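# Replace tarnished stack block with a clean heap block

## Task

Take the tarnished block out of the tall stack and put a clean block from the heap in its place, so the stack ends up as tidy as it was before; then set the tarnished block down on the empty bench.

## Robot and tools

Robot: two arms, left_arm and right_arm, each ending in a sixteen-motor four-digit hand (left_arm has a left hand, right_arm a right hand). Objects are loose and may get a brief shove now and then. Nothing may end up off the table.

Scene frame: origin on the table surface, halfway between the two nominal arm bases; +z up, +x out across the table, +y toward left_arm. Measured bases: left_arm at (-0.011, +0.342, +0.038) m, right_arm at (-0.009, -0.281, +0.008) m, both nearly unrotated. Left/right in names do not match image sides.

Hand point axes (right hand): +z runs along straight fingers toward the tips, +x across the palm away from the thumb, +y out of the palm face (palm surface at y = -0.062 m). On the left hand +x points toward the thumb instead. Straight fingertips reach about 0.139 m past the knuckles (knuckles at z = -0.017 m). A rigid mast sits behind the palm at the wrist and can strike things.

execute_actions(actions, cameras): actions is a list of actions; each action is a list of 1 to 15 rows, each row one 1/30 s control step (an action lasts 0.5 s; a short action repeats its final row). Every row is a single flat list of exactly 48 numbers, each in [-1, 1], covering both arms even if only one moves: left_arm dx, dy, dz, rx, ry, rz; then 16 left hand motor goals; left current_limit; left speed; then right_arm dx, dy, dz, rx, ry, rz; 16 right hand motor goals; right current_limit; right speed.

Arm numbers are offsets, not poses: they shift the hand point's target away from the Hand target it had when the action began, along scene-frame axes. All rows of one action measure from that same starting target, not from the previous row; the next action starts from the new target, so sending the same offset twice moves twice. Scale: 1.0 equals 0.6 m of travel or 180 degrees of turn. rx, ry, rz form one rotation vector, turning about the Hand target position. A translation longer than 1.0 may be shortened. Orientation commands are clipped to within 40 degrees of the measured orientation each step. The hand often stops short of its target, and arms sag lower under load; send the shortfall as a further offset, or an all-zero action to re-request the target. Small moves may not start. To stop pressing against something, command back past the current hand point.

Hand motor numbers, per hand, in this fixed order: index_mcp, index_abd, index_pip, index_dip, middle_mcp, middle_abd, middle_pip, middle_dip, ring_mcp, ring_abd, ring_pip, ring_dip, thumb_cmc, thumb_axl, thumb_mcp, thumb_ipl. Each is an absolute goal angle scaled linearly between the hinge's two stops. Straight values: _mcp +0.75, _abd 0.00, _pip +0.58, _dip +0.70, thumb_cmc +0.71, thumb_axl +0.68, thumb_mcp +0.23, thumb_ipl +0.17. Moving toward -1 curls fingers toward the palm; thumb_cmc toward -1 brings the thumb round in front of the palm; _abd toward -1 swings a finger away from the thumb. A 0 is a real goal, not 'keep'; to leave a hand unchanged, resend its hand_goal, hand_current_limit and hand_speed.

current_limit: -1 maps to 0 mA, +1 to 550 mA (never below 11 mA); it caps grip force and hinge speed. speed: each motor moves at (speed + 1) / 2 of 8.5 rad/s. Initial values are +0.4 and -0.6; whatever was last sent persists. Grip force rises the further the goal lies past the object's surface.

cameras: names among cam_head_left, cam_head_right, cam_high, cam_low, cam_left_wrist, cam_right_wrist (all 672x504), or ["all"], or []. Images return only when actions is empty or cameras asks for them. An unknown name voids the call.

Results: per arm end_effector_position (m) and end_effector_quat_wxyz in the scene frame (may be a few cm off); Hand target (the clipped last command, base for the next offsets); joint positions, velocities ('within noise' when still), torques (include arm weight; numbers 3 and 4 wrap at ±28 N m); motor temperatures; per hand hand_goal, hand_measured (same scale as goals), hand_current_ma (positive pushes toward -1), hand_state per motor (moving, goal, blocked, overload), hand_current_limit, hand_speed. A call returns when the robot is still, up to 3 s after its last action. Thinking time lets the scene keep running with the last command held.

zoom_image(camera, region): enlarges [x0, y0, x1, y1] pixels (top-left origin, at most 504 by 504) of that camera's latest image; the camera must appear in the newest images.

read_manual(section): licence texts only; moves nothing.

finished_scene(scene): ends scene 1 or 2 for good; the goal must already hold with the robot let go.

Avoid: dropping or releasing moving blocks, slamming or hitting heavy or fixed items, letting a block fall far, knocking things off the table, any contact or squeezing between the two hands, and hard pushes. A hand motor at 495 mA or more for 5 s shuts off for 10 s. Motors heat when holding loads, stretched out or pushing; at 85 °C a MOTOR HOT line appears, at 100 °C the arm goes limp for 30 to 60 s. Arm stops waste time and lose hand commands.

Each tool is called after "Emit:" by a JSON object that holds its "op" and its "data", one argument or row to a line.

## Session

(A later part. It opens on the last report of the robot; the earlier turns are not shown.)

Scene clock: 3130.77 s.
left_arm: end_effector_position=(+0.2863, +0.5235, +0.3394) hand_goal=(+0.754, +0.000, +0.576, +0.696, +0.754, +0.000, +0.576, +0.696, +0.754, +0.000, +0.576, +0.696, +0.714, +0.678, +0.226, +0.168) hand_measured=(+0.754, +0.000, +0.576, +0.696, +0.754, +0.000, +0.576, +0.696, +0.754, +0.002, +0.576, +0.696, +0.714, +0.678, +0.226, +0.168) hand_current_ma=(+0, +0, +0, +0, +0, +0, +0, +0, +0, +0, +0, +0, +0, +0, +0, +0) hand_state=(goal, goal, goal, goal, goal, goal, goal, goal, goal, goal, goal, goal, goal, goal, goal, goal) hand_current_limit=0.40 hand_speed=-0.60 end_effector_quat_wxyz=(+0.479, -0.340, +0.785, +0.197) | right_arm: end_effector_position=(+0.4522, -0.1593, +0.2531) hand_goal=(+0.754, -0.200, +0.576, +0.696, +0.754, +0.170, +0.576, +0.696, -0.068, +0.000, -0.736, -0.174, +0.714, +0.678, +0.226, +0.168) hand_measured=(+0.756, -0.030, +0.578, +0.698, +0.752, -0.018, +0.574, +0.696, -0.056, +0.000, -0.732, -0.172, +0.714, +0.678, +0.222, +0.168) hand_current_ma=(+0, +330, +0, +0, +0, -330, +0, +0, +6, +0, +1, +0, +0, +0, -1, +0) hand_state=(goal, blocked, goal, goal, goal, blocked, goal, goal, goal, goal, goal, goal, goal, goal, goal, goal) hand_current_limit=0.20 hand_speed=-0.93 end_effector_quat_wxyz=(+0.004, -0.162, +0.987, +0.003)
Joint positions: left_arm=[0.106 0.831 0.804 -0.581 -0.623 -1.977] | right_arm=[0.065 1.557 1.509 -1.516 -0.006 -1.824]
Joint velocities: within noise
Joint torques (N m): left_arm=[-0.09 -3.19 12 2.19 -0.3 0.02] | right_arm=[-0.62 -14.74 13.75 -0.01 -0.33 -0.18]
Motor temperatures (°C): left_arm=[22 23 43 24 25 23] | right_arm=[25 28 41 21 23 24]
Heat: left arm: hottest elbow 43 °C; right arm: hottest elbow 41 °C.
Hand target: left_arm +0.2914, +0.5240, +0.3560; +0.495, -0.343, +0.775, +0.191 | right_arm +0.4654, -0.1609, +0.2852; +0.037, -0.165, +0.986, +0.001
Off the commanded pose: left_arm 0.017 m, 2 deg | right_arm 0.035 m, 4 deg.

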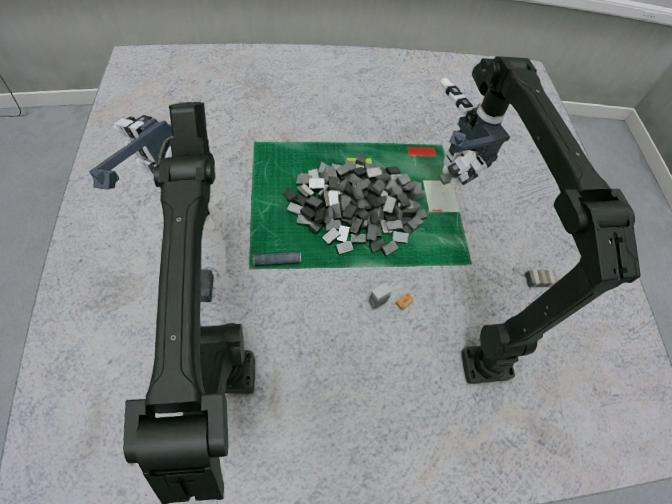

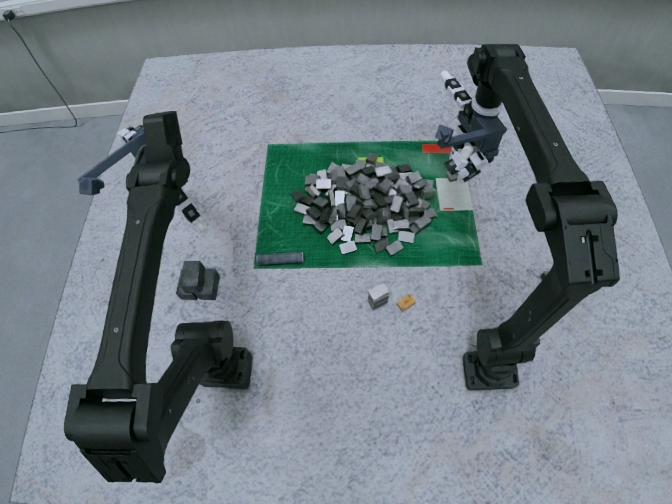

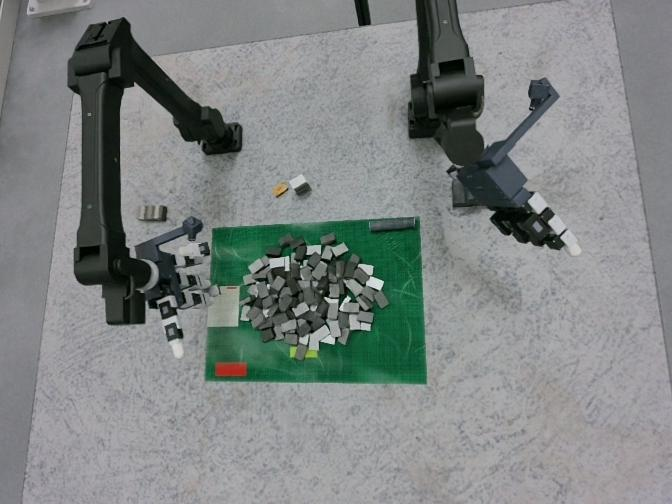

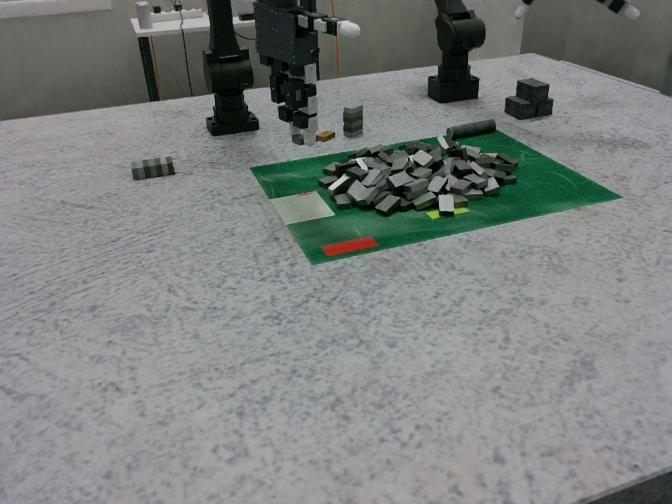

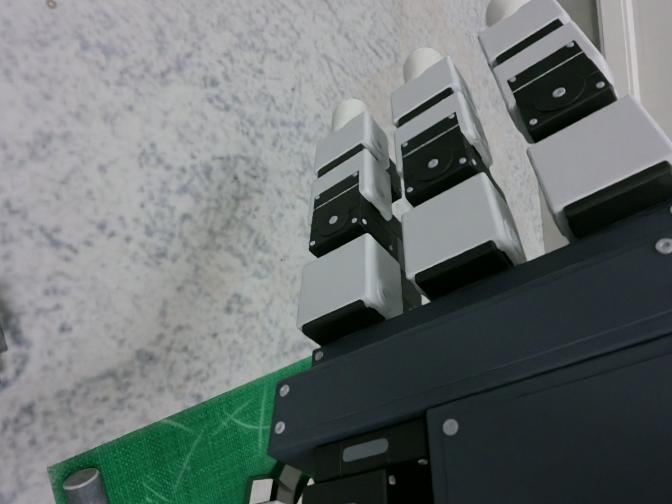

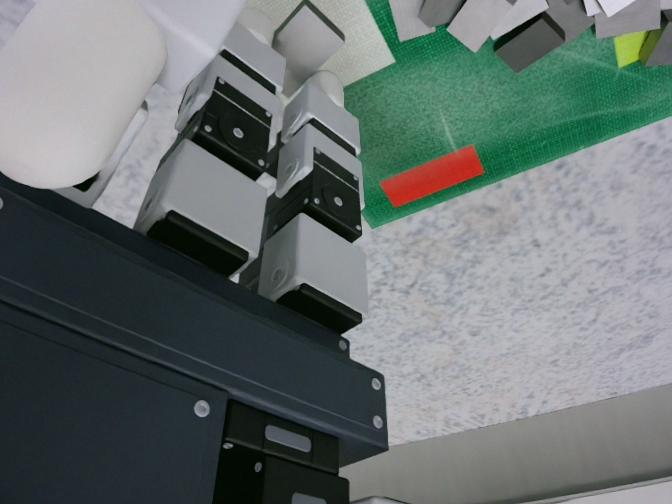

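Emit:
{"op": "zoom_image", "data": {
  "camera": "cam_right_wrist",
  "region": [285, 0, 350, 65]
}}

Scaled by 7.754 from the camera's 672x504 image, which has a finer 960x720 frame.

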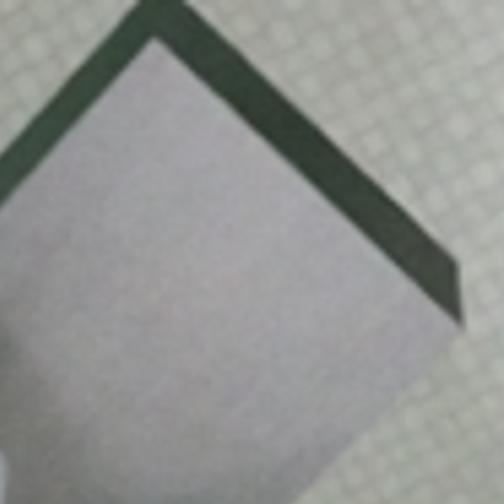

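Emit:
{"op": "execute_actions", "data": {
  "actions": [
    [[0,0,0,0,0,0,0.754,0,0.576,0.696,0.754,0,0.576,0.696,0.754,0,0.576,0.696,0.714,0.678,0.226,0.168,0.4,-0.6,0,0,-0.07,0,0,0,0.754,-0.2,0.576,0.696,0.754,0.17,0.576,0.696,-0.068,0,-0.737,-0.174,0.714,0.678,0.226,0.168,0.2,-0.93]],
    [[0,0,0,0,0,0,0.754,0,0.576,0.696,0.754,0,0.576,0.696,0.754,0,0.576,0.696,0.714,0.678,0.226,0.168,0.4,-0.6,-0.0258,-0.0067,-0.06,-0.0055,0.0213,0,0.754,-0.2,0.576,0.696,0.754,0.17,0.576,0.696,-0.068,0,-0.737,-0.174,0.714,0.678,0.226,0.168,0.2,-0.93]],
    [[0,0,0,0,0,0,0.754,0,0.576,0.696,0.754,0,0.576,0.696,0.754,0,0.576,0.696,0.714,0.678,0.226,0.168,0.4,-0.6,0,0,-0.05,0,0,0,0.754,-0.2,0.576,0.696,0.754,0.17,0.576,0.696,-0.068,0,-0.737,-0.174,0.714,0.678,0.226,0.168,0.2,-0.93]]
  ],
  "cameras": ["cam_low","cam_right_wrist"]
}}

Emit:
{"op": "zoom_image", "data": {
  "camera": "cam_right_wrist",
  "region": [255, 0, 375, 120]
}}

Emit:
{"op": "zoom_image", "data": {
  "camera": "cam_low",
  "region": [250, 140, 340, 210]
}}

Scene clock: 3283.43 s.
left_arm: end_effector_position=(+0.2863, +0.5235, +0.3394) hand_goal=(+0.754, +0.000, +0.576, +0.696, +0.754, +0.000, +0.576, +0.696, +0.754, +0.000, +0.576, +0.696, +0.714, +0.678, +0.226, +0.168) hand_measured=(+0.754, +0.000, +0.576, +0.696, +0.754, +0.000, +0.576, +0.696, +0.754, +0.002, +0.576, +0.696, +0.714, +0.678, +0.226, +0.168) hand_current_ma=(+0, +0, +0, +0, +0, +0, +0, +0, +0, +0, +0, +0, +0, +0, +0, +0) hand_state=(goal, goal, goal, goal, goal, goal, goal, goal, goal, goal, goal, goal, goal, goal, goal, goal) hand_current_limit=0.40 hand_speed=-0.60 end_effector_quat_wxyz=(+0.479, -0.340, +0.785, +0.197) | right_arm: end_effector_position=(+0.4481, -0.1613, +0.1775) hand_goal=(+0.754, -0.200, +0.576, +0.696, +0.754, +0.170, +0.576, +0.696, -0.068, +0.000, -0.736, -0.174, +0.714, +0.678, +0.226, +0.168) hand_measured=(+0.756, -0.030, +0.578, +0.698, +0.752, -0.018, +0.574, +0.696, -0.056, +0.000, -0.732, -0.172, +0.714, +0.678, +0.222, +0.168) hand_current_ma=(+0, +330, +0, +0, +0, -330, +0, +0, +6, +0, +1, +0, +0, +0, -1, +0) hand_state=(goal, blocked, goal, goal, goal, blocked, goal, goal, goal, goal, goal, goal, goal, goal, goal, goal) hand_current_limit=0.20 hand_speed=-0.93 end_effector_quat_wxyz=(-0.003, -0.162, +0.987, -0.001)
Joint positions: left_arm=[0.106 0.831 0.804 -0.581 -0.623 -1.977] | right_arm=[0.065 1.582 1.341 -1.335 0.003 -1.824]
Joint torques (N m): left_arm=[-0.03 -3.25 11.99 2.21 -0.3 0.03] | right_arm=[-0.67 -13.86 7.77 0.92 -0.17 -0.2]
Heat: left arm: hottest elbow 43 °C; right arm: hottest elbow 44 °C.
Hand target: left_arm +0.2914, +0.5240, +0.3560; +0.495, -0.343, +0.775, +0.191 | right_arm +0.4498, -0.1649, +0.1772; +0.003, -0.165, +0.986, -0.002
Off the commanded pose: left_arm 0.017 m, 2 deg | right_arm 0.004 m, 1 deg.
Images, in order (width x height): cam_low 672x504, cam_right_wrist 672x504.

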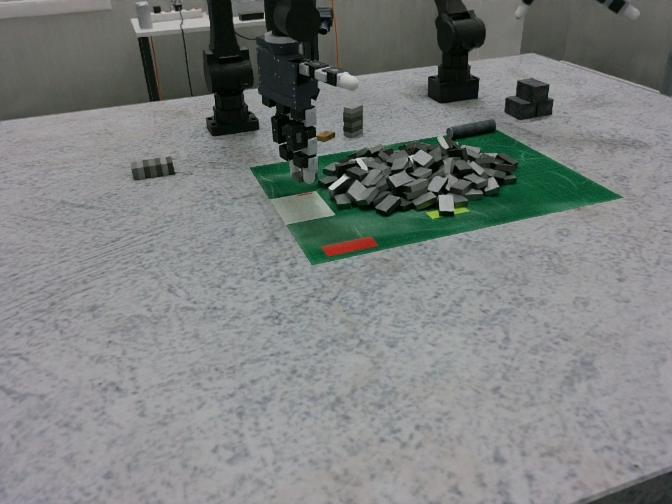

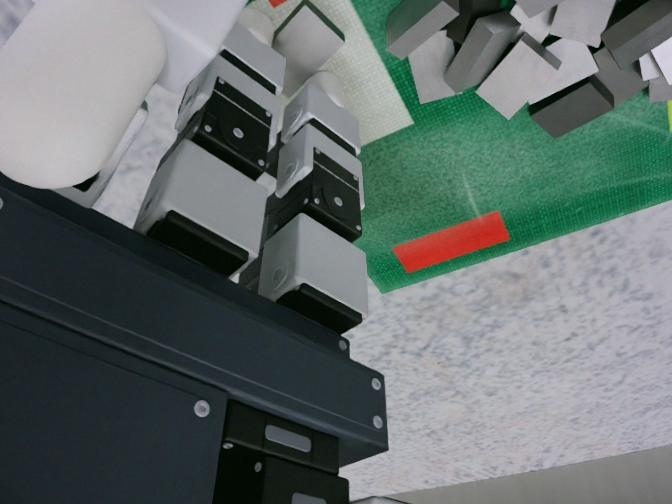

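Scaled by 4.200 from the camera's 672x504 image, which has a finer 960x720 frame.

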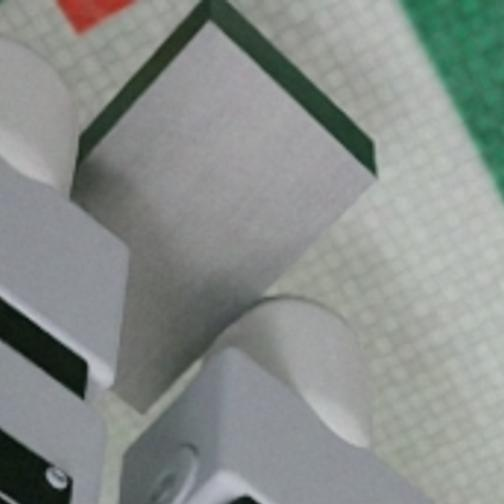

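Scaled by 5.600 from the camera's 672x504 image, which has a finer 960x720 frame.

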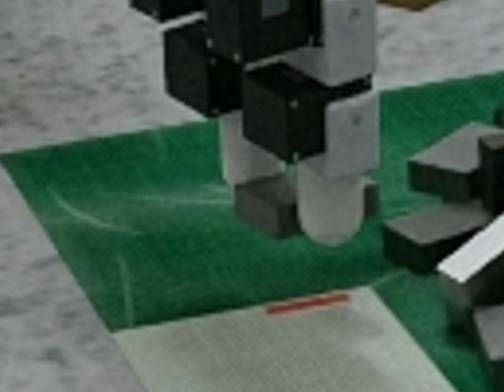

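Emit:
{"op": "execute_actions", "data": {
  "actions": [
    [[0,0,0,0,0,0,0.754,0,0.576,0.696,0.754,0,0.576,0.696,0.754,0,0.576,0.696,0.714,0.678,0.226,0.168,0.4,-0.6,0,0,-0.045,0,0,0,0.754,-0.2,0.576,0.696,0.754,0.17,0.576,0.696,-0.068,0,-0.737,-0.174,0.714,0.678,0.226,0.168,0.2,-0.93]]
  ],
  "cameras": ["cam_low","cam_right_wrist"]
}}

Emit:
{"op": "zoom_image", "data": {
  "camera": "cam_low",
  "region": [280, 165, 340, 215]
}}

Scene clock: 3294.43 s.
left_arm: end_effector_position=(+0.2863, +0.5235, +0.3394) hand_goal=(+0.754, +0.000, +0.576, +0.696, +0.754, +0.000, +0.576, +0.696, +0.754, +0.000, +0.576, +0.696, +0.714, +0.678, +0.226, +0.168) hand_measured=(+0.754, +0.000, +0.576, +0.696, +0.754, +0.000, +0.576, +0.696, +0.754, +0.002, +0.576, +0.696, +0.714, +0.678, +0.226, +0.168) hand_current_ma=(+0, +0, +0, +0, +0, +0, +0, +0, +0, +0, +0, +0, +0, +0, +0, +0) hand_state=(goal, goal, goal, goal, goal, goal, goal, goal, goal, goal, goal, goal, goal, goal, goal, goal) hand_current_limit=0.40 hand_speed=-0.60 end_effector_quat_wxyz=(+0.479, -0.340, +0.785, +0.197) | right_arm: end_effector_position=(+0.4481, -0.1613, +0.1505) hand_goal=(+0.754, -0.200, +0.576, +0.696, +0.754, +0.170, +0.576, +0.696, -0.068, +0.000, -0.736, -0.174, +0.714, +0.678, +0.226, +0.168) hand_measured=(+0.756, -0.030, +0.578, +0.698, +0.752, -0.018, +0.574, +0.696, -0.056, +0.000, -0.732, -0.172, +0.714, +0.678, +0.222, +0.168) hand_current_ma=(+0, +330, +0, +0, +0, -330, +0, +0, +6, +0, +1, +0, +0, +0, -1, +0) hand_state=(goal, blocked, goal, goal, goal, blocked, goal, goal, goal, goal, goal, goal, goal, goal, goal, goal) hand_current_limit=0.20 hand_speed=-0.93 end_effector_quat_wxyz=(-0.003, -0.162, +0.987, -0.001)
Joint positions: left_arm=[0.106 0.831 0.804 -0.581 -0.623 -1.977] | right_arm=[0.065 1.601 1.291 -1.266 0.003 -1.824]
Joint torques (N m): left_arm=[-0.03 -3.19 12 2.19 -0.31 0.03] | right_arm=[-0.73 -13.92 7.61 0.92 -0.17 -0.2]
Heat: left arm: hottest elbow 43 °C; right arm: hottest elbow 42 °C.
Hand target: left_arm +0.2914, +0.5240, +0.3560; +0.495, -0.343, +0.775, +0.191 | right_arm +0.4498, -0.1650, +0.1502; +0.003, -0.165, +0.986, -0.002
Off the commanded pose: left_arm 0.017 m, 2 deg | right_arm 0.004 m, 1 deg.
Images, in order (width x height): cam_low 672x504, cam_right_wrist 672x504.

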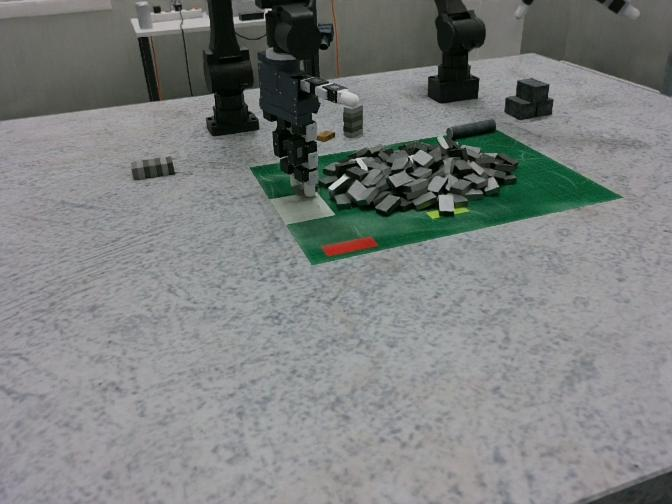

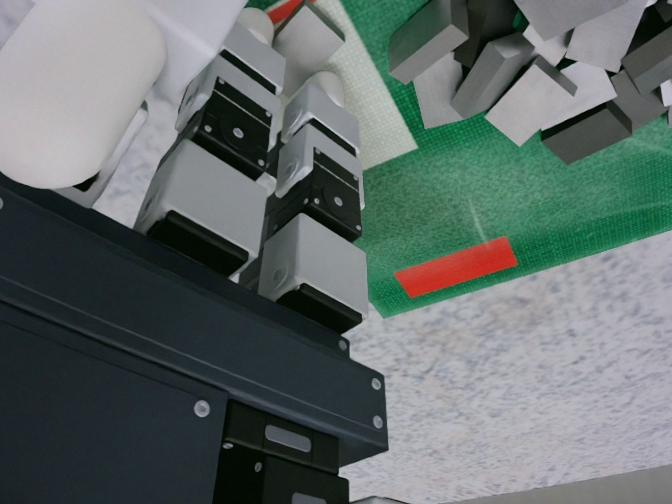

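Scaled by 8.400 from the camera's 672x504 image, which has a finer 960x720 frame.

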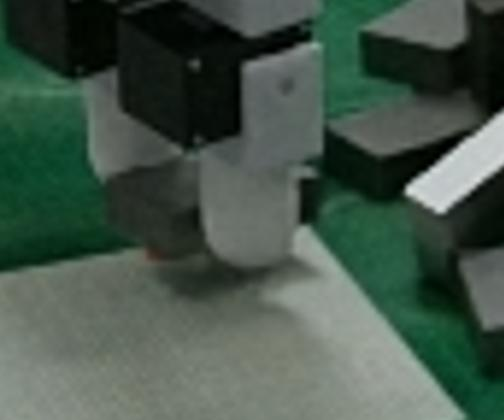

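Emit:
{"op": "execute_actions", "data": {
  "actions": [
    [[0,0,0,0,0,0,0.754,0,0.576,0.696,0.754,0,0.576,0.696,0.754,0,0.576,0.696,0.714,0.678,0.226,0.168,0.4,-0.6,0,0,-0.015,0,0,0,0.754,-0.2,0.576,0.696,0.754,0.17,0.576,0.696,-0.068,0,-0.737,-0.174,0.714,0.678,0.226,0.168,0.2,-0.93]],
    [[0,0,0,0,0,0,0.754,0,0.576,0.696,0.754,0,0.576,0.696,0.754,0,0.576,0.696,0.714,0.678,0.226,0.168,0.4,-0.6,0,0,-0.008,0,0,0,0.754,-0.2,0.576,0.696,0.754,0.17,0.576,0.696,-0.068,0,-0.737,-0.174,0.714,0.678,0.226,0.168,0.2,-0.93]]
  ],
  "cameras": ["cam_low","cam_right_wrist"]
}}

Emit:
{"op": "zoom_image", "data": {
  "camera": "cam_low",
  "region": [280, 165, 340, 215]
}}

Emit:
{"op": "zoom_image", "data": {
  "camera": "cam_right_wrist",
  "region": [255, 0, 375, 120]
}}

Scene clock: 3306.87 s.
left_arm: end_effector_position=(+0.2863, +0.5235, +0.3394) hand_goal=(+0.754, +0.000, +0.576, +0.696, +0.754, +0.000, +0.576, +0.696, +0.754, +0.000, +0.576, +0.696, +0.714, +0.678, +0.226, +0.168) hand_measured=(+0.754, +0.000, +0.576, +0.696, +0.754, +0.000, +0.576, +0.696, +0.754, +0.002, +0.576, +0.696, +0.714, +0.678, +0.226, +0.168) hand_current_ma=(+0, +0, +0, +0, +0, +0, +0, +0, +0, +0, +0, +0, +0, +0, +0, +0) hand_state=(goal, goal, goal, goal, goal, goal, goal, goal, goal, goal, goal, goal, goal, goal, goal, goal) hand_current_limit=0.40 hand_speed=-0.60 end_effector_quat_wxyz=(+0.479, -0.340, +0.785, +0.197) | right_arm: end_effector_position=(+0.4489, -0.1612, +0.1401) hand_goal=(+0.754, -0.200, +0.576, +0.696, +0.754, +0.170, +0.576, +0.696, -0.068, +0.000, -0.736, -0.174, +0.714, +0.678, +0.226, +0.168) hand_measured=(+0.756, -0.030, +0.578, +0.698, +0.752, -0.018, +0.574, +0.696, -0.056, +0.000, -0.732, -0.172, +0.714, +0.678, +0.222, +0.168) hand_current_ma=(+0, +330, +0, +0, +0, -330, +0, +0, +6, +0, +1, +0, +0, +0, -1, +0) hand_state=(goal, blocked, goal, goal, goal, blocked, goal, goal, goal, goal, goal, goal, goal, goal, goal, goal) hand_current_limit=0.20 hand_speed=-0.93 end_effector_quat_wxyz=(+0.001, -0.162, +0.987, -0.002)
Joint positions: left_arm=[0.106 0.831 0.804 -0.581 -0.623 -1.977] | right_arm=[0.065 1.607 1.269 -1.23 0.003 -1.824]
Joint torques (N m): left_arm=[-0.03 -3.25 12 2.19 -0.3 0.03] | right_arm=[-0.73 -13.39 7.35 0.95 -0.18 -0.2]
Heat: left arm: hottest elbow 43 °C; right arm: hottest elbow 41 °C.
Hand target: left_arm +0.2914, +0.5240, +0.3560; +0.495, -0.343, +0.775, +0.191 | right_arm +0.4498, -0.1649, +0.1364; +0.003, -0.165, +0.986, -0.002
Off the commanded pose: left_arm 0.017 m, 2 deg | right_arm 0.005 m, 0 deg.
Images, in order (width x height): cam_low 672x504, cam_right_wrist 672x504.

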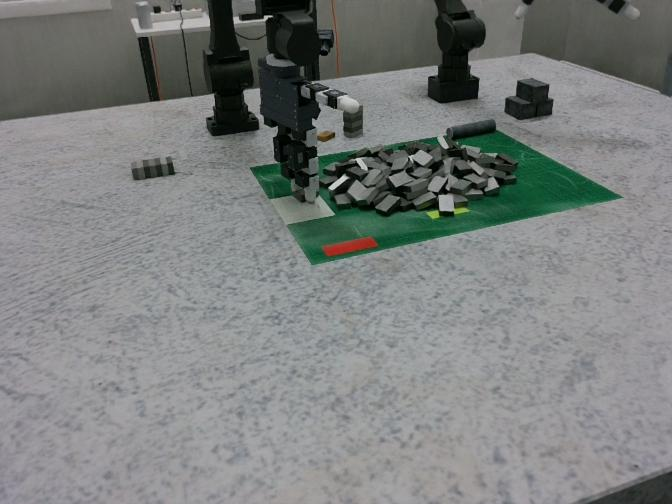

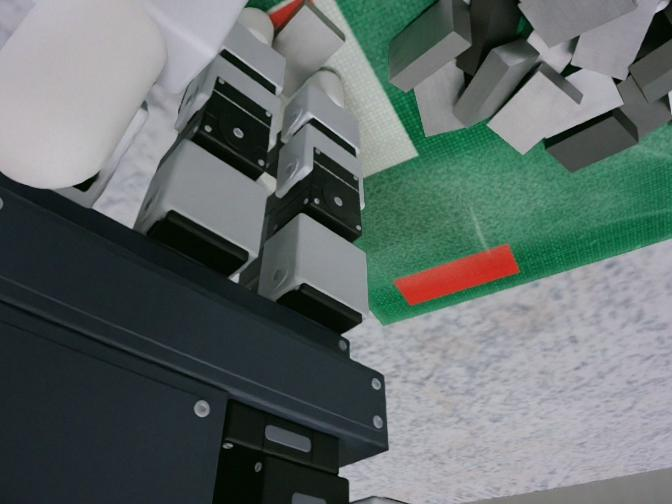

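Scaled by 8.400 from the camera's 672x504 image, which has a finer 960x720 frame.

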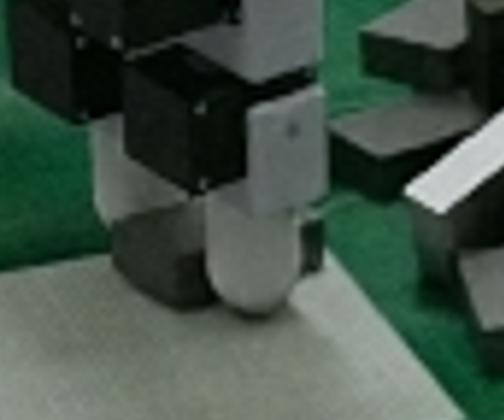

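Scaled by 4.200 from the camera's 672x504 image, which has a finer 960x720 frame.

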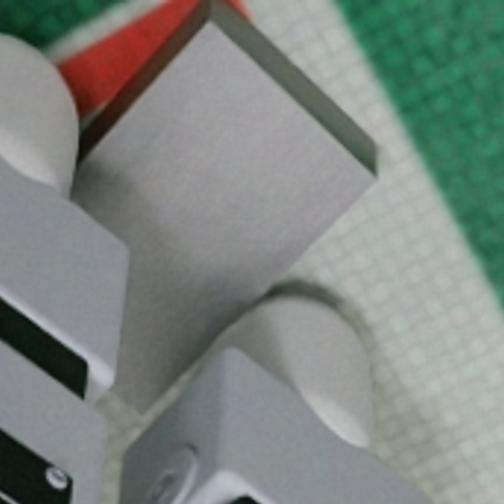

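Emit:
{"op": "execute_actions", "data": {
  "actions": [
    [[0,0,0,0,0,0,0.754,0,0.576,0.696,0.754,0,0.576,0.696,0.754,0,0.576,0.696,0.714,0.678,0.226,0.168,0.4,-0.6,0,0,-0.005,0,0,0,0.754,-0.2,0.576,0.696,0.754,0.17,0.576,0.696,-0.068,0,-0.737,-0.174,0.714,0.678,0.226,0.168,0.2,-0.93]]
  ],
  "cameras": ["cam_low","cam_right_wrist"]
}}

Emit:
{"op": "zoom_image", "data": {
  "camera": "cam_low",
  "region": [280, 165, 340, 215]
}}

Emit:
{"op": "zoom_image", "data": {
  "camera": "cam_right_wrist",
  "region": [255, 0, 375, 120]
}}

Scene clock: 3321.07 s.
left_arm: end_effector_position=(+0.2863, +0.5235, +0.3394) hand_goal=(+0.754, +0.000, +0.576, +0.696, +0.754, +0.000, +0.576, +0.696, +0.754, +0.000, +0.576, +0.696, +0.714, +0.678, +0.226, +0.168) hand_measured=(+0.754, +0.000, +0.576, +0.696, +0.754, +0.000, +0.576, +0.696, +0.754, +0.002, +0.576, +0.696, +0.714, +0.678, +0.226, +0.168) hand_current_ma=(+0, +0, +0, +0, +0, +0, +0, +0, +0, +0, +0, +0, +0, +0, +0, +0) hand_state=(goal, goal, goal, goal, goal, goal, goal, goal, goal, goal, goal, goal, goal, goal, goal, goal) hand_current_limit=0.40 hand_speed=-0.60 end_effector_quat_wxyz=(+0.479, -0.340, +0.785, +0.197) | right_arm: end_effector_position=(+0.4491, -0.1612, +0.1378) hand_goal=(+0.754, -0.200, +0.576, +0.696, +0.754, +0.170, +0.576, +0.696, -0.068, +0.000, -0.736, -0.174, +0.714, +0.678, +0.226, +0.168) hand_measured=(+0.756, -0.030, +0.578, +0.698, +0.752, -0.018, +0.574, +0.696, -0.056, +0.000, -0.732, -0.172, +0.714, +0.678, +0.222, +0.168) hand_current_ma=(+0, +330, +0, +0, +0, -330, +0, +0, +6, +0, +1, +0, +0, +0, -1, +0) hand_state=(goal, blocked, goal, goal, goal, blocked, goal, goal, goal, goal, goal, goal, goal, goal, goal, goal) hand_current_limit=0.20 hand_speed=-0.93 end_effector_quat_wxyz=(+0.002, -0.162, +0.987, -0.002)
Joint positions: left_arm=[0.106 0.831 0.804 -0.581 -0.623 -1.977] | right_arm=[0.065 1.609 1.264 -1.222 0.003 -1.824]
Joint torques (N m): left_arm=[-0.03 -3.25 11.97 2.18 -0.31 0.03] | right_arm=[-0.73 -13.39 7.31 0.94 -0.18 -0.2]
Heat: left arm: hottest elbow 43 °C; right arm: hottest elbow 39 °C.
Hand target: left_arm +0.2914, +0.5240, +0.3560; +0.495, -0.343, +0.775, +0.191 | right_arm +0.4498, -0.1649, +0.1332; +0.002, -0.165, +0.986, -0.002
Off the commanded pose: left_arm 0.017 m, 2 deg | right_arm 0.006 m, 0 deg.
Images, in order (width x height): cam_low 672x504, cam_right_wrist 672x504.

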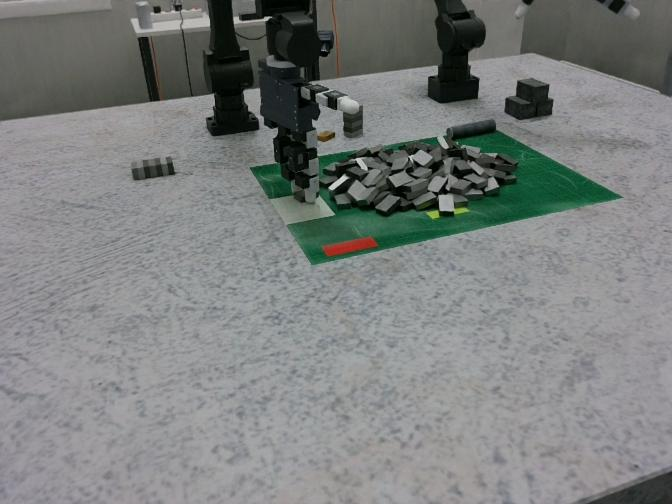

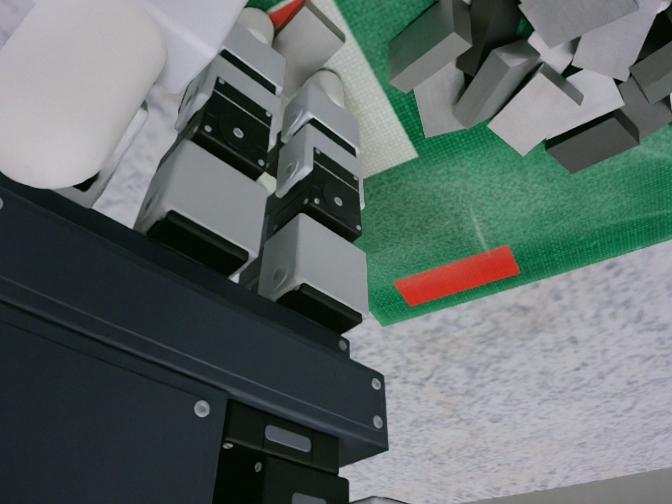

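Scaled by 8.400 from the camera's 672x504 image, which has a finer 960x720 frame.

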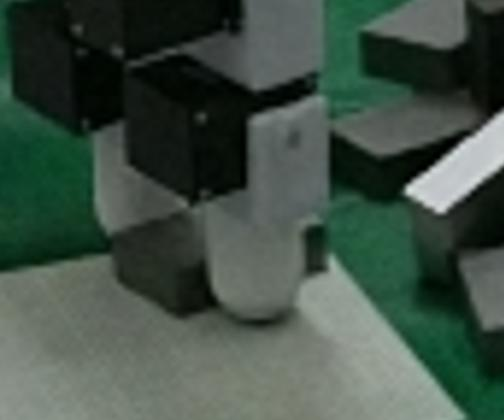

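Scaled by 4.200 from the camera's 672x504 image, which has a finer 960x720 frame.

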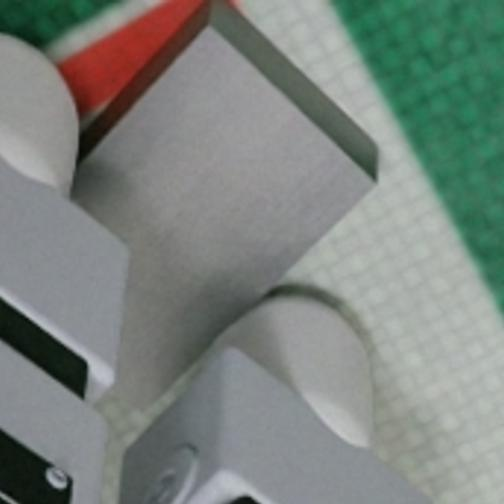

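Emit:
{"op": "execute_actions", "data": {
  "actions": [
    [[0,0,0,0,0,0,0.754,0,0.576,0.696,0.754,0,0.576,0.696,0.754,0,0.576,0.696,0.714,0.678,0.226,0.168,0.4,-0.6,0,0,-0.003,0,0,0,0.754,-0.2,0.576,0.696,0.754,0.17,0.576,0.696,-0.068,0,-0.737,-0.174,0.714,0.678,0.226,0.168,0.2,-0.93]]
  ],
  "cameras": ["cam_low","cam_right_wrist"]
}}

Emit:
{"op": "zoom_image", "data": {
  "camera": "cam_right_wrist",
  "region": [255, 0, 375, 120]
}}

Scene clock: 3331.07 s.
left_arm: end_effector_position=(+0.2863, +0.5235, +0.3394) hand_goal=(+0.754, +0.000, +0.576, +0.696, +0.754, +0.000, +0.576, +0.696, +0.754, +0.000, +0.576, +0.696, +0.714, +0.678, +0.226, +0.168) hand_measured=(+0.754, +0.000, +0.576, +0.696, +0.754, +0.000, +0.576, +0.696, +0.754, +0.002, +0.576, +0.696, +0.714, +0.678, +0.226, +0.168) hand_current_ma=(+0, +0, +0, +0, +0, +0, +0, +0, +0, +0, +0, +0, +0, +0, +0, +0) hand_state=(goal, goal, goal, goal, goal, goal, goal, goal, goal, goal, goal, goal, goal, goal, goal, goal) hand_current_limit=0.40 hand_speed=-0.60 end_effector_quat_wxyz=(+0.479, -0.340, +0.785, +0.197) | right_arm: end_effector_position=(+0.4499, -0.1611, +0.1378) hand_goal=(+0.754, -0.200, +0.576, +0.696, +0.754, +0.170, +0.576, +0.696, -0.068, +0.000, -0.736, -0.174, +0.714, +0.678, +0.226, +0.168) hand_measured=(+0.756, -0.030, +0.578, +0.698, +0.752, -0.018, +0.574, +0.696, -0.056, +0.000, -0.732, -0.172, +0.714, +0.678, +0.222, +0.168) hand_current_ma=(+0, +330, +0, +0, +0, -330, +0, +0, +6, +0, +1, +0, +0, +0, -1, +0) hand_state=(goal, blocked, goal, goal, goal, blocked, goal, goal, goal, goal, goal, goal, goal, goal, goal, goal) hand_current_limit=0.20 hand_speed=-0.93 end_effector_quat_wxyz=(+0.003, -0.162, +0.987, -0.002)
Joint positions: left_arm=[0.106 0.831 0.804 -0.581 -0.623 -1.977] | right_arm=[0.065 1.609 1.264 -1.219 0.003 -1.824]
Joint torques (N m): left_arm=[-0.03 -3.14 11.97 2.19 -0.31 0.03] | right_arm=[-0.73 -13.22 7.06 1.01 -0.18 -0.2]
Heat: left arm: hottest elbow 43 °C; right arm: hottest elbow 38 °C.
Hand target: left_arm +0.2914, +0.5240, +0.3560; +0.495, -0.343, +0.775, +0.191 | right_arm +0.4498, -0.1649, +0.1315; +0.003, -0.165, +0.986, -0.002
Off the commanded pose: left_arm 0.017 m, 2 deg | right_arm 0.007 m, 0 deg.
Images, in order (width x height): cam_low 672x504, cam_right_wrist 672x504.

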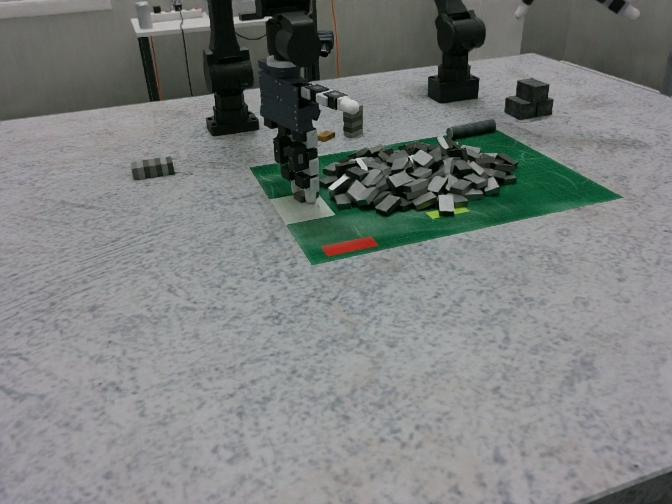

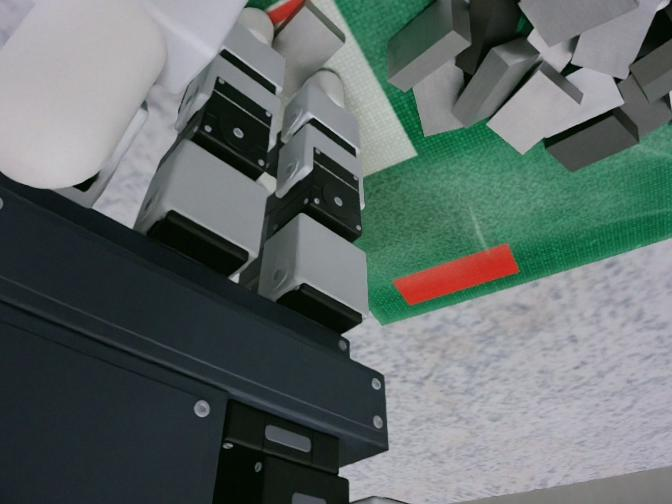

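Scaled by 4.200 from the camera's 672x504 image, which has a finer 960x720 frame.

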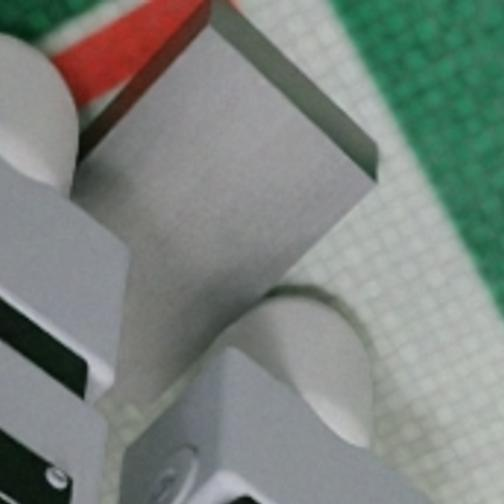

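Emit:
{"op": "execute_actions", "data": {
  "actions": [
    [[0,0,0,0,0,0,0.754,0,0.576,0.696,0.754,0,0.576,0.696,0.754,0,0.576,0.696,0.714,0.678,0.226,0.168,0.4,-0.6,0,0,0.003,0,0,0,0.756,-0.05,0.576,0.696,0.752,0.05,0.576,0.696,-0.068,0,-0.737,-0.174,0.714,0.678,0.226,0.168,0.2,-0.96]],
    [[0,0,0,0,0,0,0.754,0,0.576,0.696,0.754,0,0.576,0.696,0.754,0,0.576,0.696,0.714,0.678,0.226,0.168,0.4,-0.6,0,0,0,0,0,0,0.756,-0.01,0.576,0.696,0.752,0.01,0.576,0.696,-0.068,0,-0.737,-0.174,0.714,0.678,0.226,0.168,0.2,-0.97]],
    [[0,0,0,0,0,0,0.754,0,0.576,0.696,0.754,0,0.576,0.696,0.754,0,0.576,0.696,0.714,0.678,0.226,0.168,0.4,-0.6,0,0,0,0,0,0,0.756,0.02,0.576,0.696,0.752,-0.02,0.576,0.696,-0.068,0,-0.737,-0.174,0.714,0.678,0.226,0.168,0.2,-0.97]],
    [[0,0,0,0,0,0,0.754,0,0.576,0.696,0.754,0,0.576,0.696,0.754,0,0.576,0.696,0.714,0.678,0.226,0.168,0.4,-0.6,0,0,0,0,0,0,0.756,0.06,0.576,0.696,0.752,-0.06,0.576,0.696,-0.068,0,-0.737,-0.174,0.714,0.678,0.226,0.168,0.2,-0.95]]
  ],
  "cameras": ["cam_low","cam_right_wrist"]
}}

Emit:
{"op": "zoom_image", "data": {
  "camera": "cam_right_wrist",
  "region": [255, 0, 375, 120]
}}

Emit:
{"op": "zoom_image", "data": {
  "camera": "cam_low",
  "region": [280, 165, 340, 215]
}}

Scene clock: 3357.33 s.
left_arm: end_effector_position=(+0.2863, +0.5235, +0.3394) hand_goal=(+0.754, +0.000, +0.576, +0.696, +0.754, +0.000, +0.576, +0.696, +0.754, +0.000, +0.576, +0.696, +0.714, +0.678, +0.226, +0.168) hand_measured=(+0.754, +0.000, +0.576, +0.696, +0.754, +0.000, +0.576, +0.696, +0.754, +0.002, +0.576, +0.696, +0.714, +0.678, +0.226, +0.168) hand_current_ma=(+0, +0, +0, +0, +0, +0, +0, +0, +0, +0, +0, +0, +0, +0, +0, +0) hand_state=(goal, goal, goal, goal, goal, goal, goal, goal, goal, goal, goal, goal, goal, goal, goal, goal) hand_current_limit=0.40 hand_speed=-0.60 end_effector_quat_wxyz=(+0.479, -0.340, +0.785, +0.197) | right_arm: end_effector_position=(+0.4499, -0.1611, +0.1378) hand_goal=(+0.756, +0.060, +0.576, +0.696, +0.752, -0.060, +0.576, +0.696, -0.068, +0.000, -0.736, -0.174, +0.714, +0.678, +0.226, +0.168) hand_measured=(+0.756, +0.056, +0.578, +0.698, +0.752, -0.056, +0.574, +0.696, -0.056, +0.000, -0.732, -0.172, +0.714, +0.678, +0.222, +0.168) hand_current_ma=(+0, -1, +0, +0, +0, +1, +0, +0, +6, +0, +1, +0, +0, +0, -1, +0) hand_state=(goal, goal, goal, goal, goal, goal, goal, goal, goal, goal, goal, goal, goal, goal, goal, goal) hand_current_limit=0.20 hand_speed=-0.95 end_effector_quat_wxyz=(+0.003, -0.162, +0.987, -0.002)
Joint positions: left_arm=[0.106 0.831 0.804 -0.581 -0.623 -1.977] | right_arm=[0.065 1.609 1.264 -1.219 0.003 -1.824]
Joint torques (N m): left_arm=[0.03 -3.25 11.97 2.19 -0.3 0.03] | right_arm=[-0.79 -13.39 7.31 0.83 -0.18 -0.2]
Motor temperatures (°C): left_arm=[22 23 43 24 25 23] | right_arm=[25 28 36 21 23 24]
Heat: left arm: hottest elbow 43 °C; right arm: hottest elbow 36 °C.
Hand target: left_arm +0.2914, +0.5240, +0.3560; +0.495, -0.343, +0.775, +0.191 | right_arm +0.4498, -0.1649, +0.1333; +0.003, -0.165, +0.986, -0.002
Off the commanded pose: left_arm 0.017 m, 2 deg | right_arm 0.006 m, 0 deg.
Images, in order (width x height): cam_low 672x504, cam_right_wrist 672x504.

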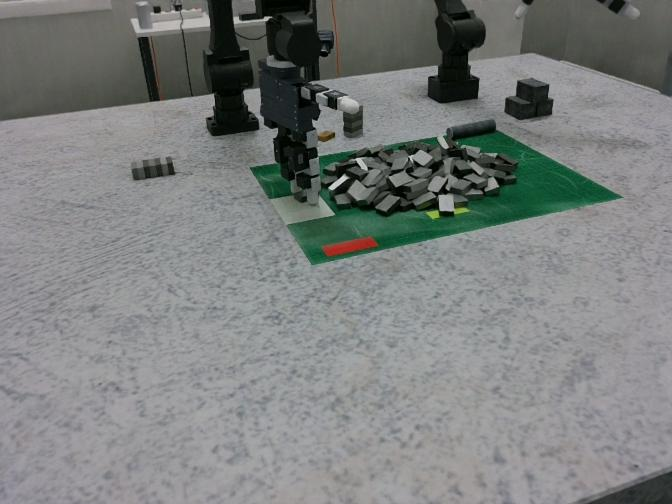

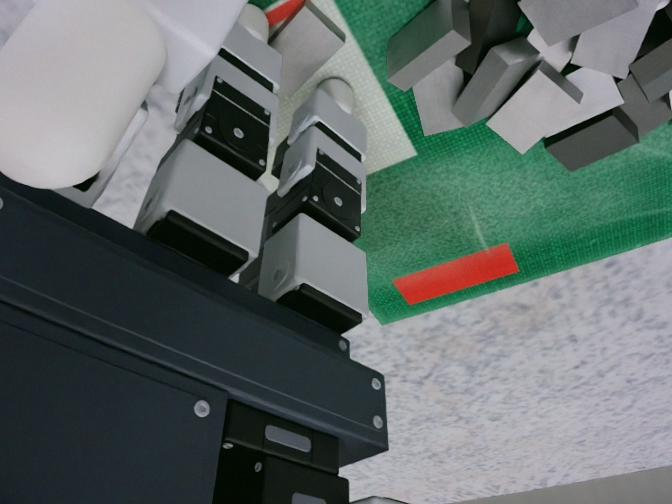

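Scaled by 4.200 from the camera's 672x504 image, which has a finer 960x720 frame.

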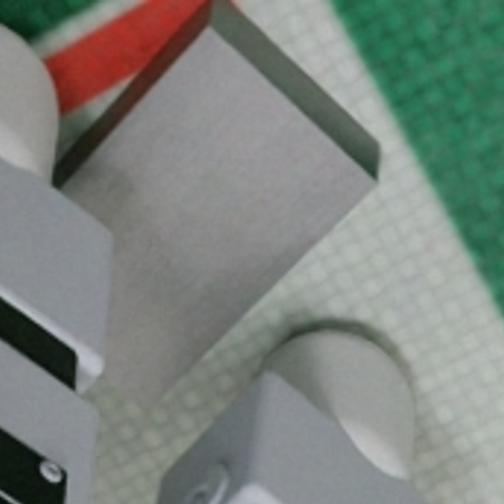

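Scaled by 8.400 from the camera's 672x504 image, which has a finer 960x720 frame.

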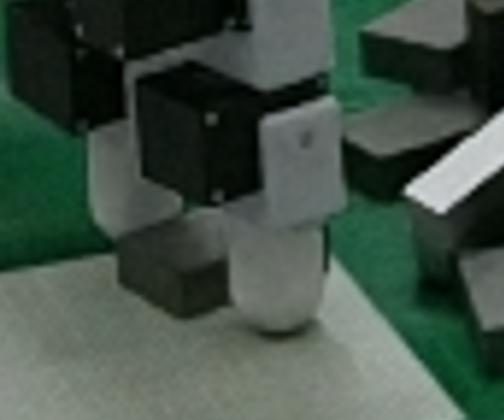

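Emit:
{"op": "execute_actions", "data": {
  "actions": [
    [[0,0,0,0,0,0,0.754,0,0.576,0.696,0.754,0,0.576,0.696,0.754,0,0.576,0.696,0.714,0.678,0.226,0.168,0.4,-0.6,0,0,0,0,0,0,0.754,-0.01,0.576,0.696,0.752,0,0.576,0.696,-0.068,0,-0.737,-0.174,0.714,0.678,0.226,0.168,0.2,-0.95]],
    [[0,0,0,0,0,0,0.754,0,0.576,0.696,0.754,0,0.576,0.696,0.754,0,0.576,0.696,0.714,0.678,0.226,0.168,0.4,-0.6,0,0,0,0,0,0,0.754,-0.2,0.576,0.696,0.754,0.17,0.576,0.696,-0.068,0,-0.737,-0.174,0.714,0.678,0.226,0.168,0.2,-0.93]],
    [[0,0,0,0,0,0,0.754,0,0.576,0.696,0.754,0,0.576,0.696,0.754,0,0.576,0.696,0.714,0.678,0.226,0.168,0.4,-0.6,0,0,0,0,0,0,0.754,-0.2,0.576,0.696,0.754,0.17,0.576,0.696,-0.068,0,-0.737,-0.174,0.714,0.678,0.226,0.168,0.2,-0.93]]
  ],
  "cameras": ["cam_low","cam_right_wrist"]
}}

Emit:
{"op": "zoom_image", "data": {
  "camera": "cam_right_wrist",
  "region": [255, 0, 375, 120]
}}

Emit:
{"op": "zoom_image", "data": {
  "camera": "cam_low",
  "region": [280, 165, 340, 215]
}}

Scene clock: 3401.00 s.
left_arm: end_effector_position=(+0.2863, +0.5235, +0.3394) hand_goal=(+0.754, +0.000, +0.576, +0.696, +0.754, +0.000, +0.576, +0.696, +0.754, +0.000, +0.576, +0.696, +0.714, +0.678, +0.226, +0.168) hand_measured=(+0.754, +0.000, +0.576, +0.696, +0.754, +0.000, +0.576, +0.696, +0.754, +0.002, +0.576, +0.696, +0.714, +0.678, +0.226, +0.168) hand_current_ma=(+0, +0, +0, +0, +0, +0, +0, +0, +0, +0, +0, +0, +0, +0, +0, +0) hand_state=(goal, goal, goal, goal, goal, goal, goal, goal, goal, goal, goal, goal, goal, goal, goal, goal) hand_current_limit=0.40 hand_speed=-0.60 end_effector_quat_wxyz=(+0.479, -0.340, +0.785, +0.197) | right_arm: end_effector_position=(+0.4499, -0.1611, +0.1378) hand_goal=(+0.754, -0.200, +0.576, +0.696, +0.754, +0.170, +0.576, +0.696, -0.068, +0.000, -0.736, -0.174, +0.714, +0.678, +0.226, +0.168) hand_measured=(+0.756, -0.012, +0.578, +0.698, +0.752, -0.002, +0.574, +0.696, -0.056, +0.000, -0.732, -0.172, +0.714, +0.678, +0.222, +0.168) hand_current_ma=(+0, +330, +0, +0, +0, -330, +0, +0, +6, +0, +1, +0, +0, +0, -1, +0) hand_state=(goal, blocked, goal, goal, goal, blocked, goal, goal, goal, goal, goal, goal, goal, goal, goal, goal) hand_current_limit=0.20 hand_speed=-0.93 end_effector_quat_wxyz=(+0.003, -0.162, +0.987, -0.002)
Joint positions: left_arm=[0.106 0.831 0.804 -0.581 -0.623 -1.977] | right_arm=[0.065 1.609 1.264 -1.219 0.003 -1.824]
Joint torques (N m): left_arm=[-0.03 -3.25 11.99 2.18 -0.3 0.03] | right_arm=[-0.73 -13.33 7.3 0.84 -0.18 -0.2]
Heat: left arm: hottest elbow 43 °C; right arm: hottest elbow 34 °C.
Hand target: left_arm +0.2914, +0.5240, +0.3560; +0.495, -0.343, +0.775, +0.191 | right_arm +0.4498, -0.1649, +0.1333; +0.003, -0.165, +0.986, -0.002
Off the commanded pose: left_arm 0.017 m, 2 deg | right_arm 0.006 m, 0 deg.
Images, in order (width x height): cam_low 672x504, cam_right_wrist 672x504.

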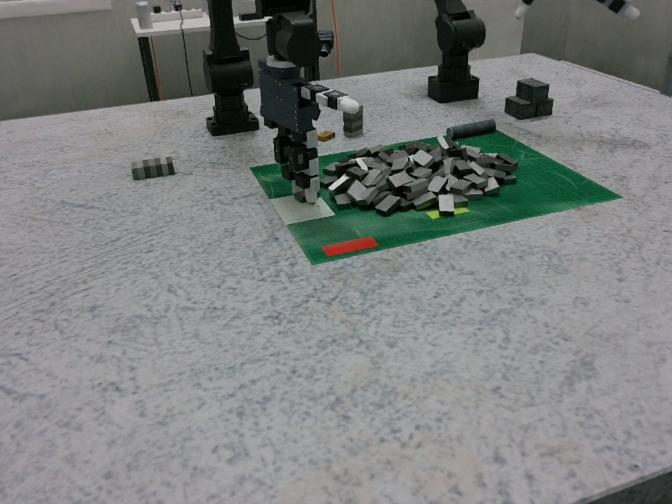

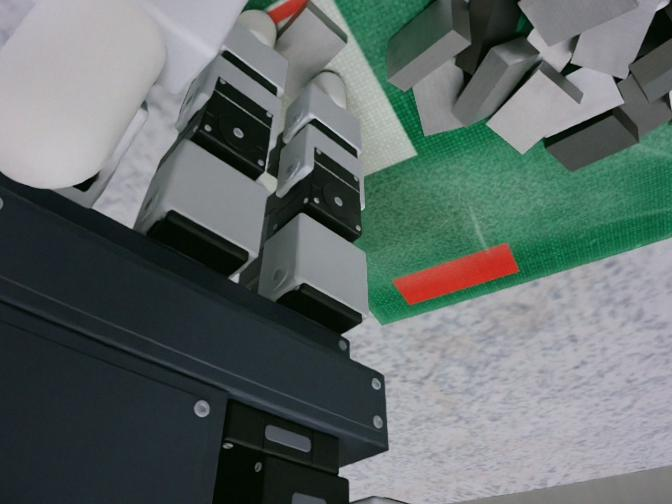

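Scaled by 4.200 from the camera's 672x504 image, which has a finer 960x720 frame.

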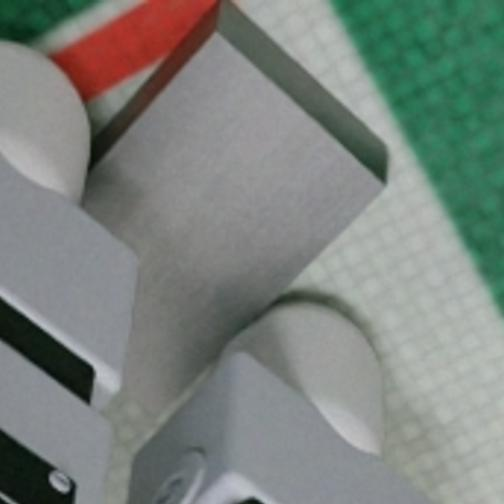

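Scaled by 8.400 from the camera's 672x504 image, which has a finer 960x720 frame.

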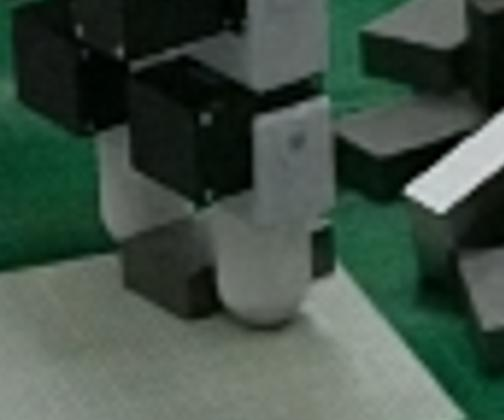

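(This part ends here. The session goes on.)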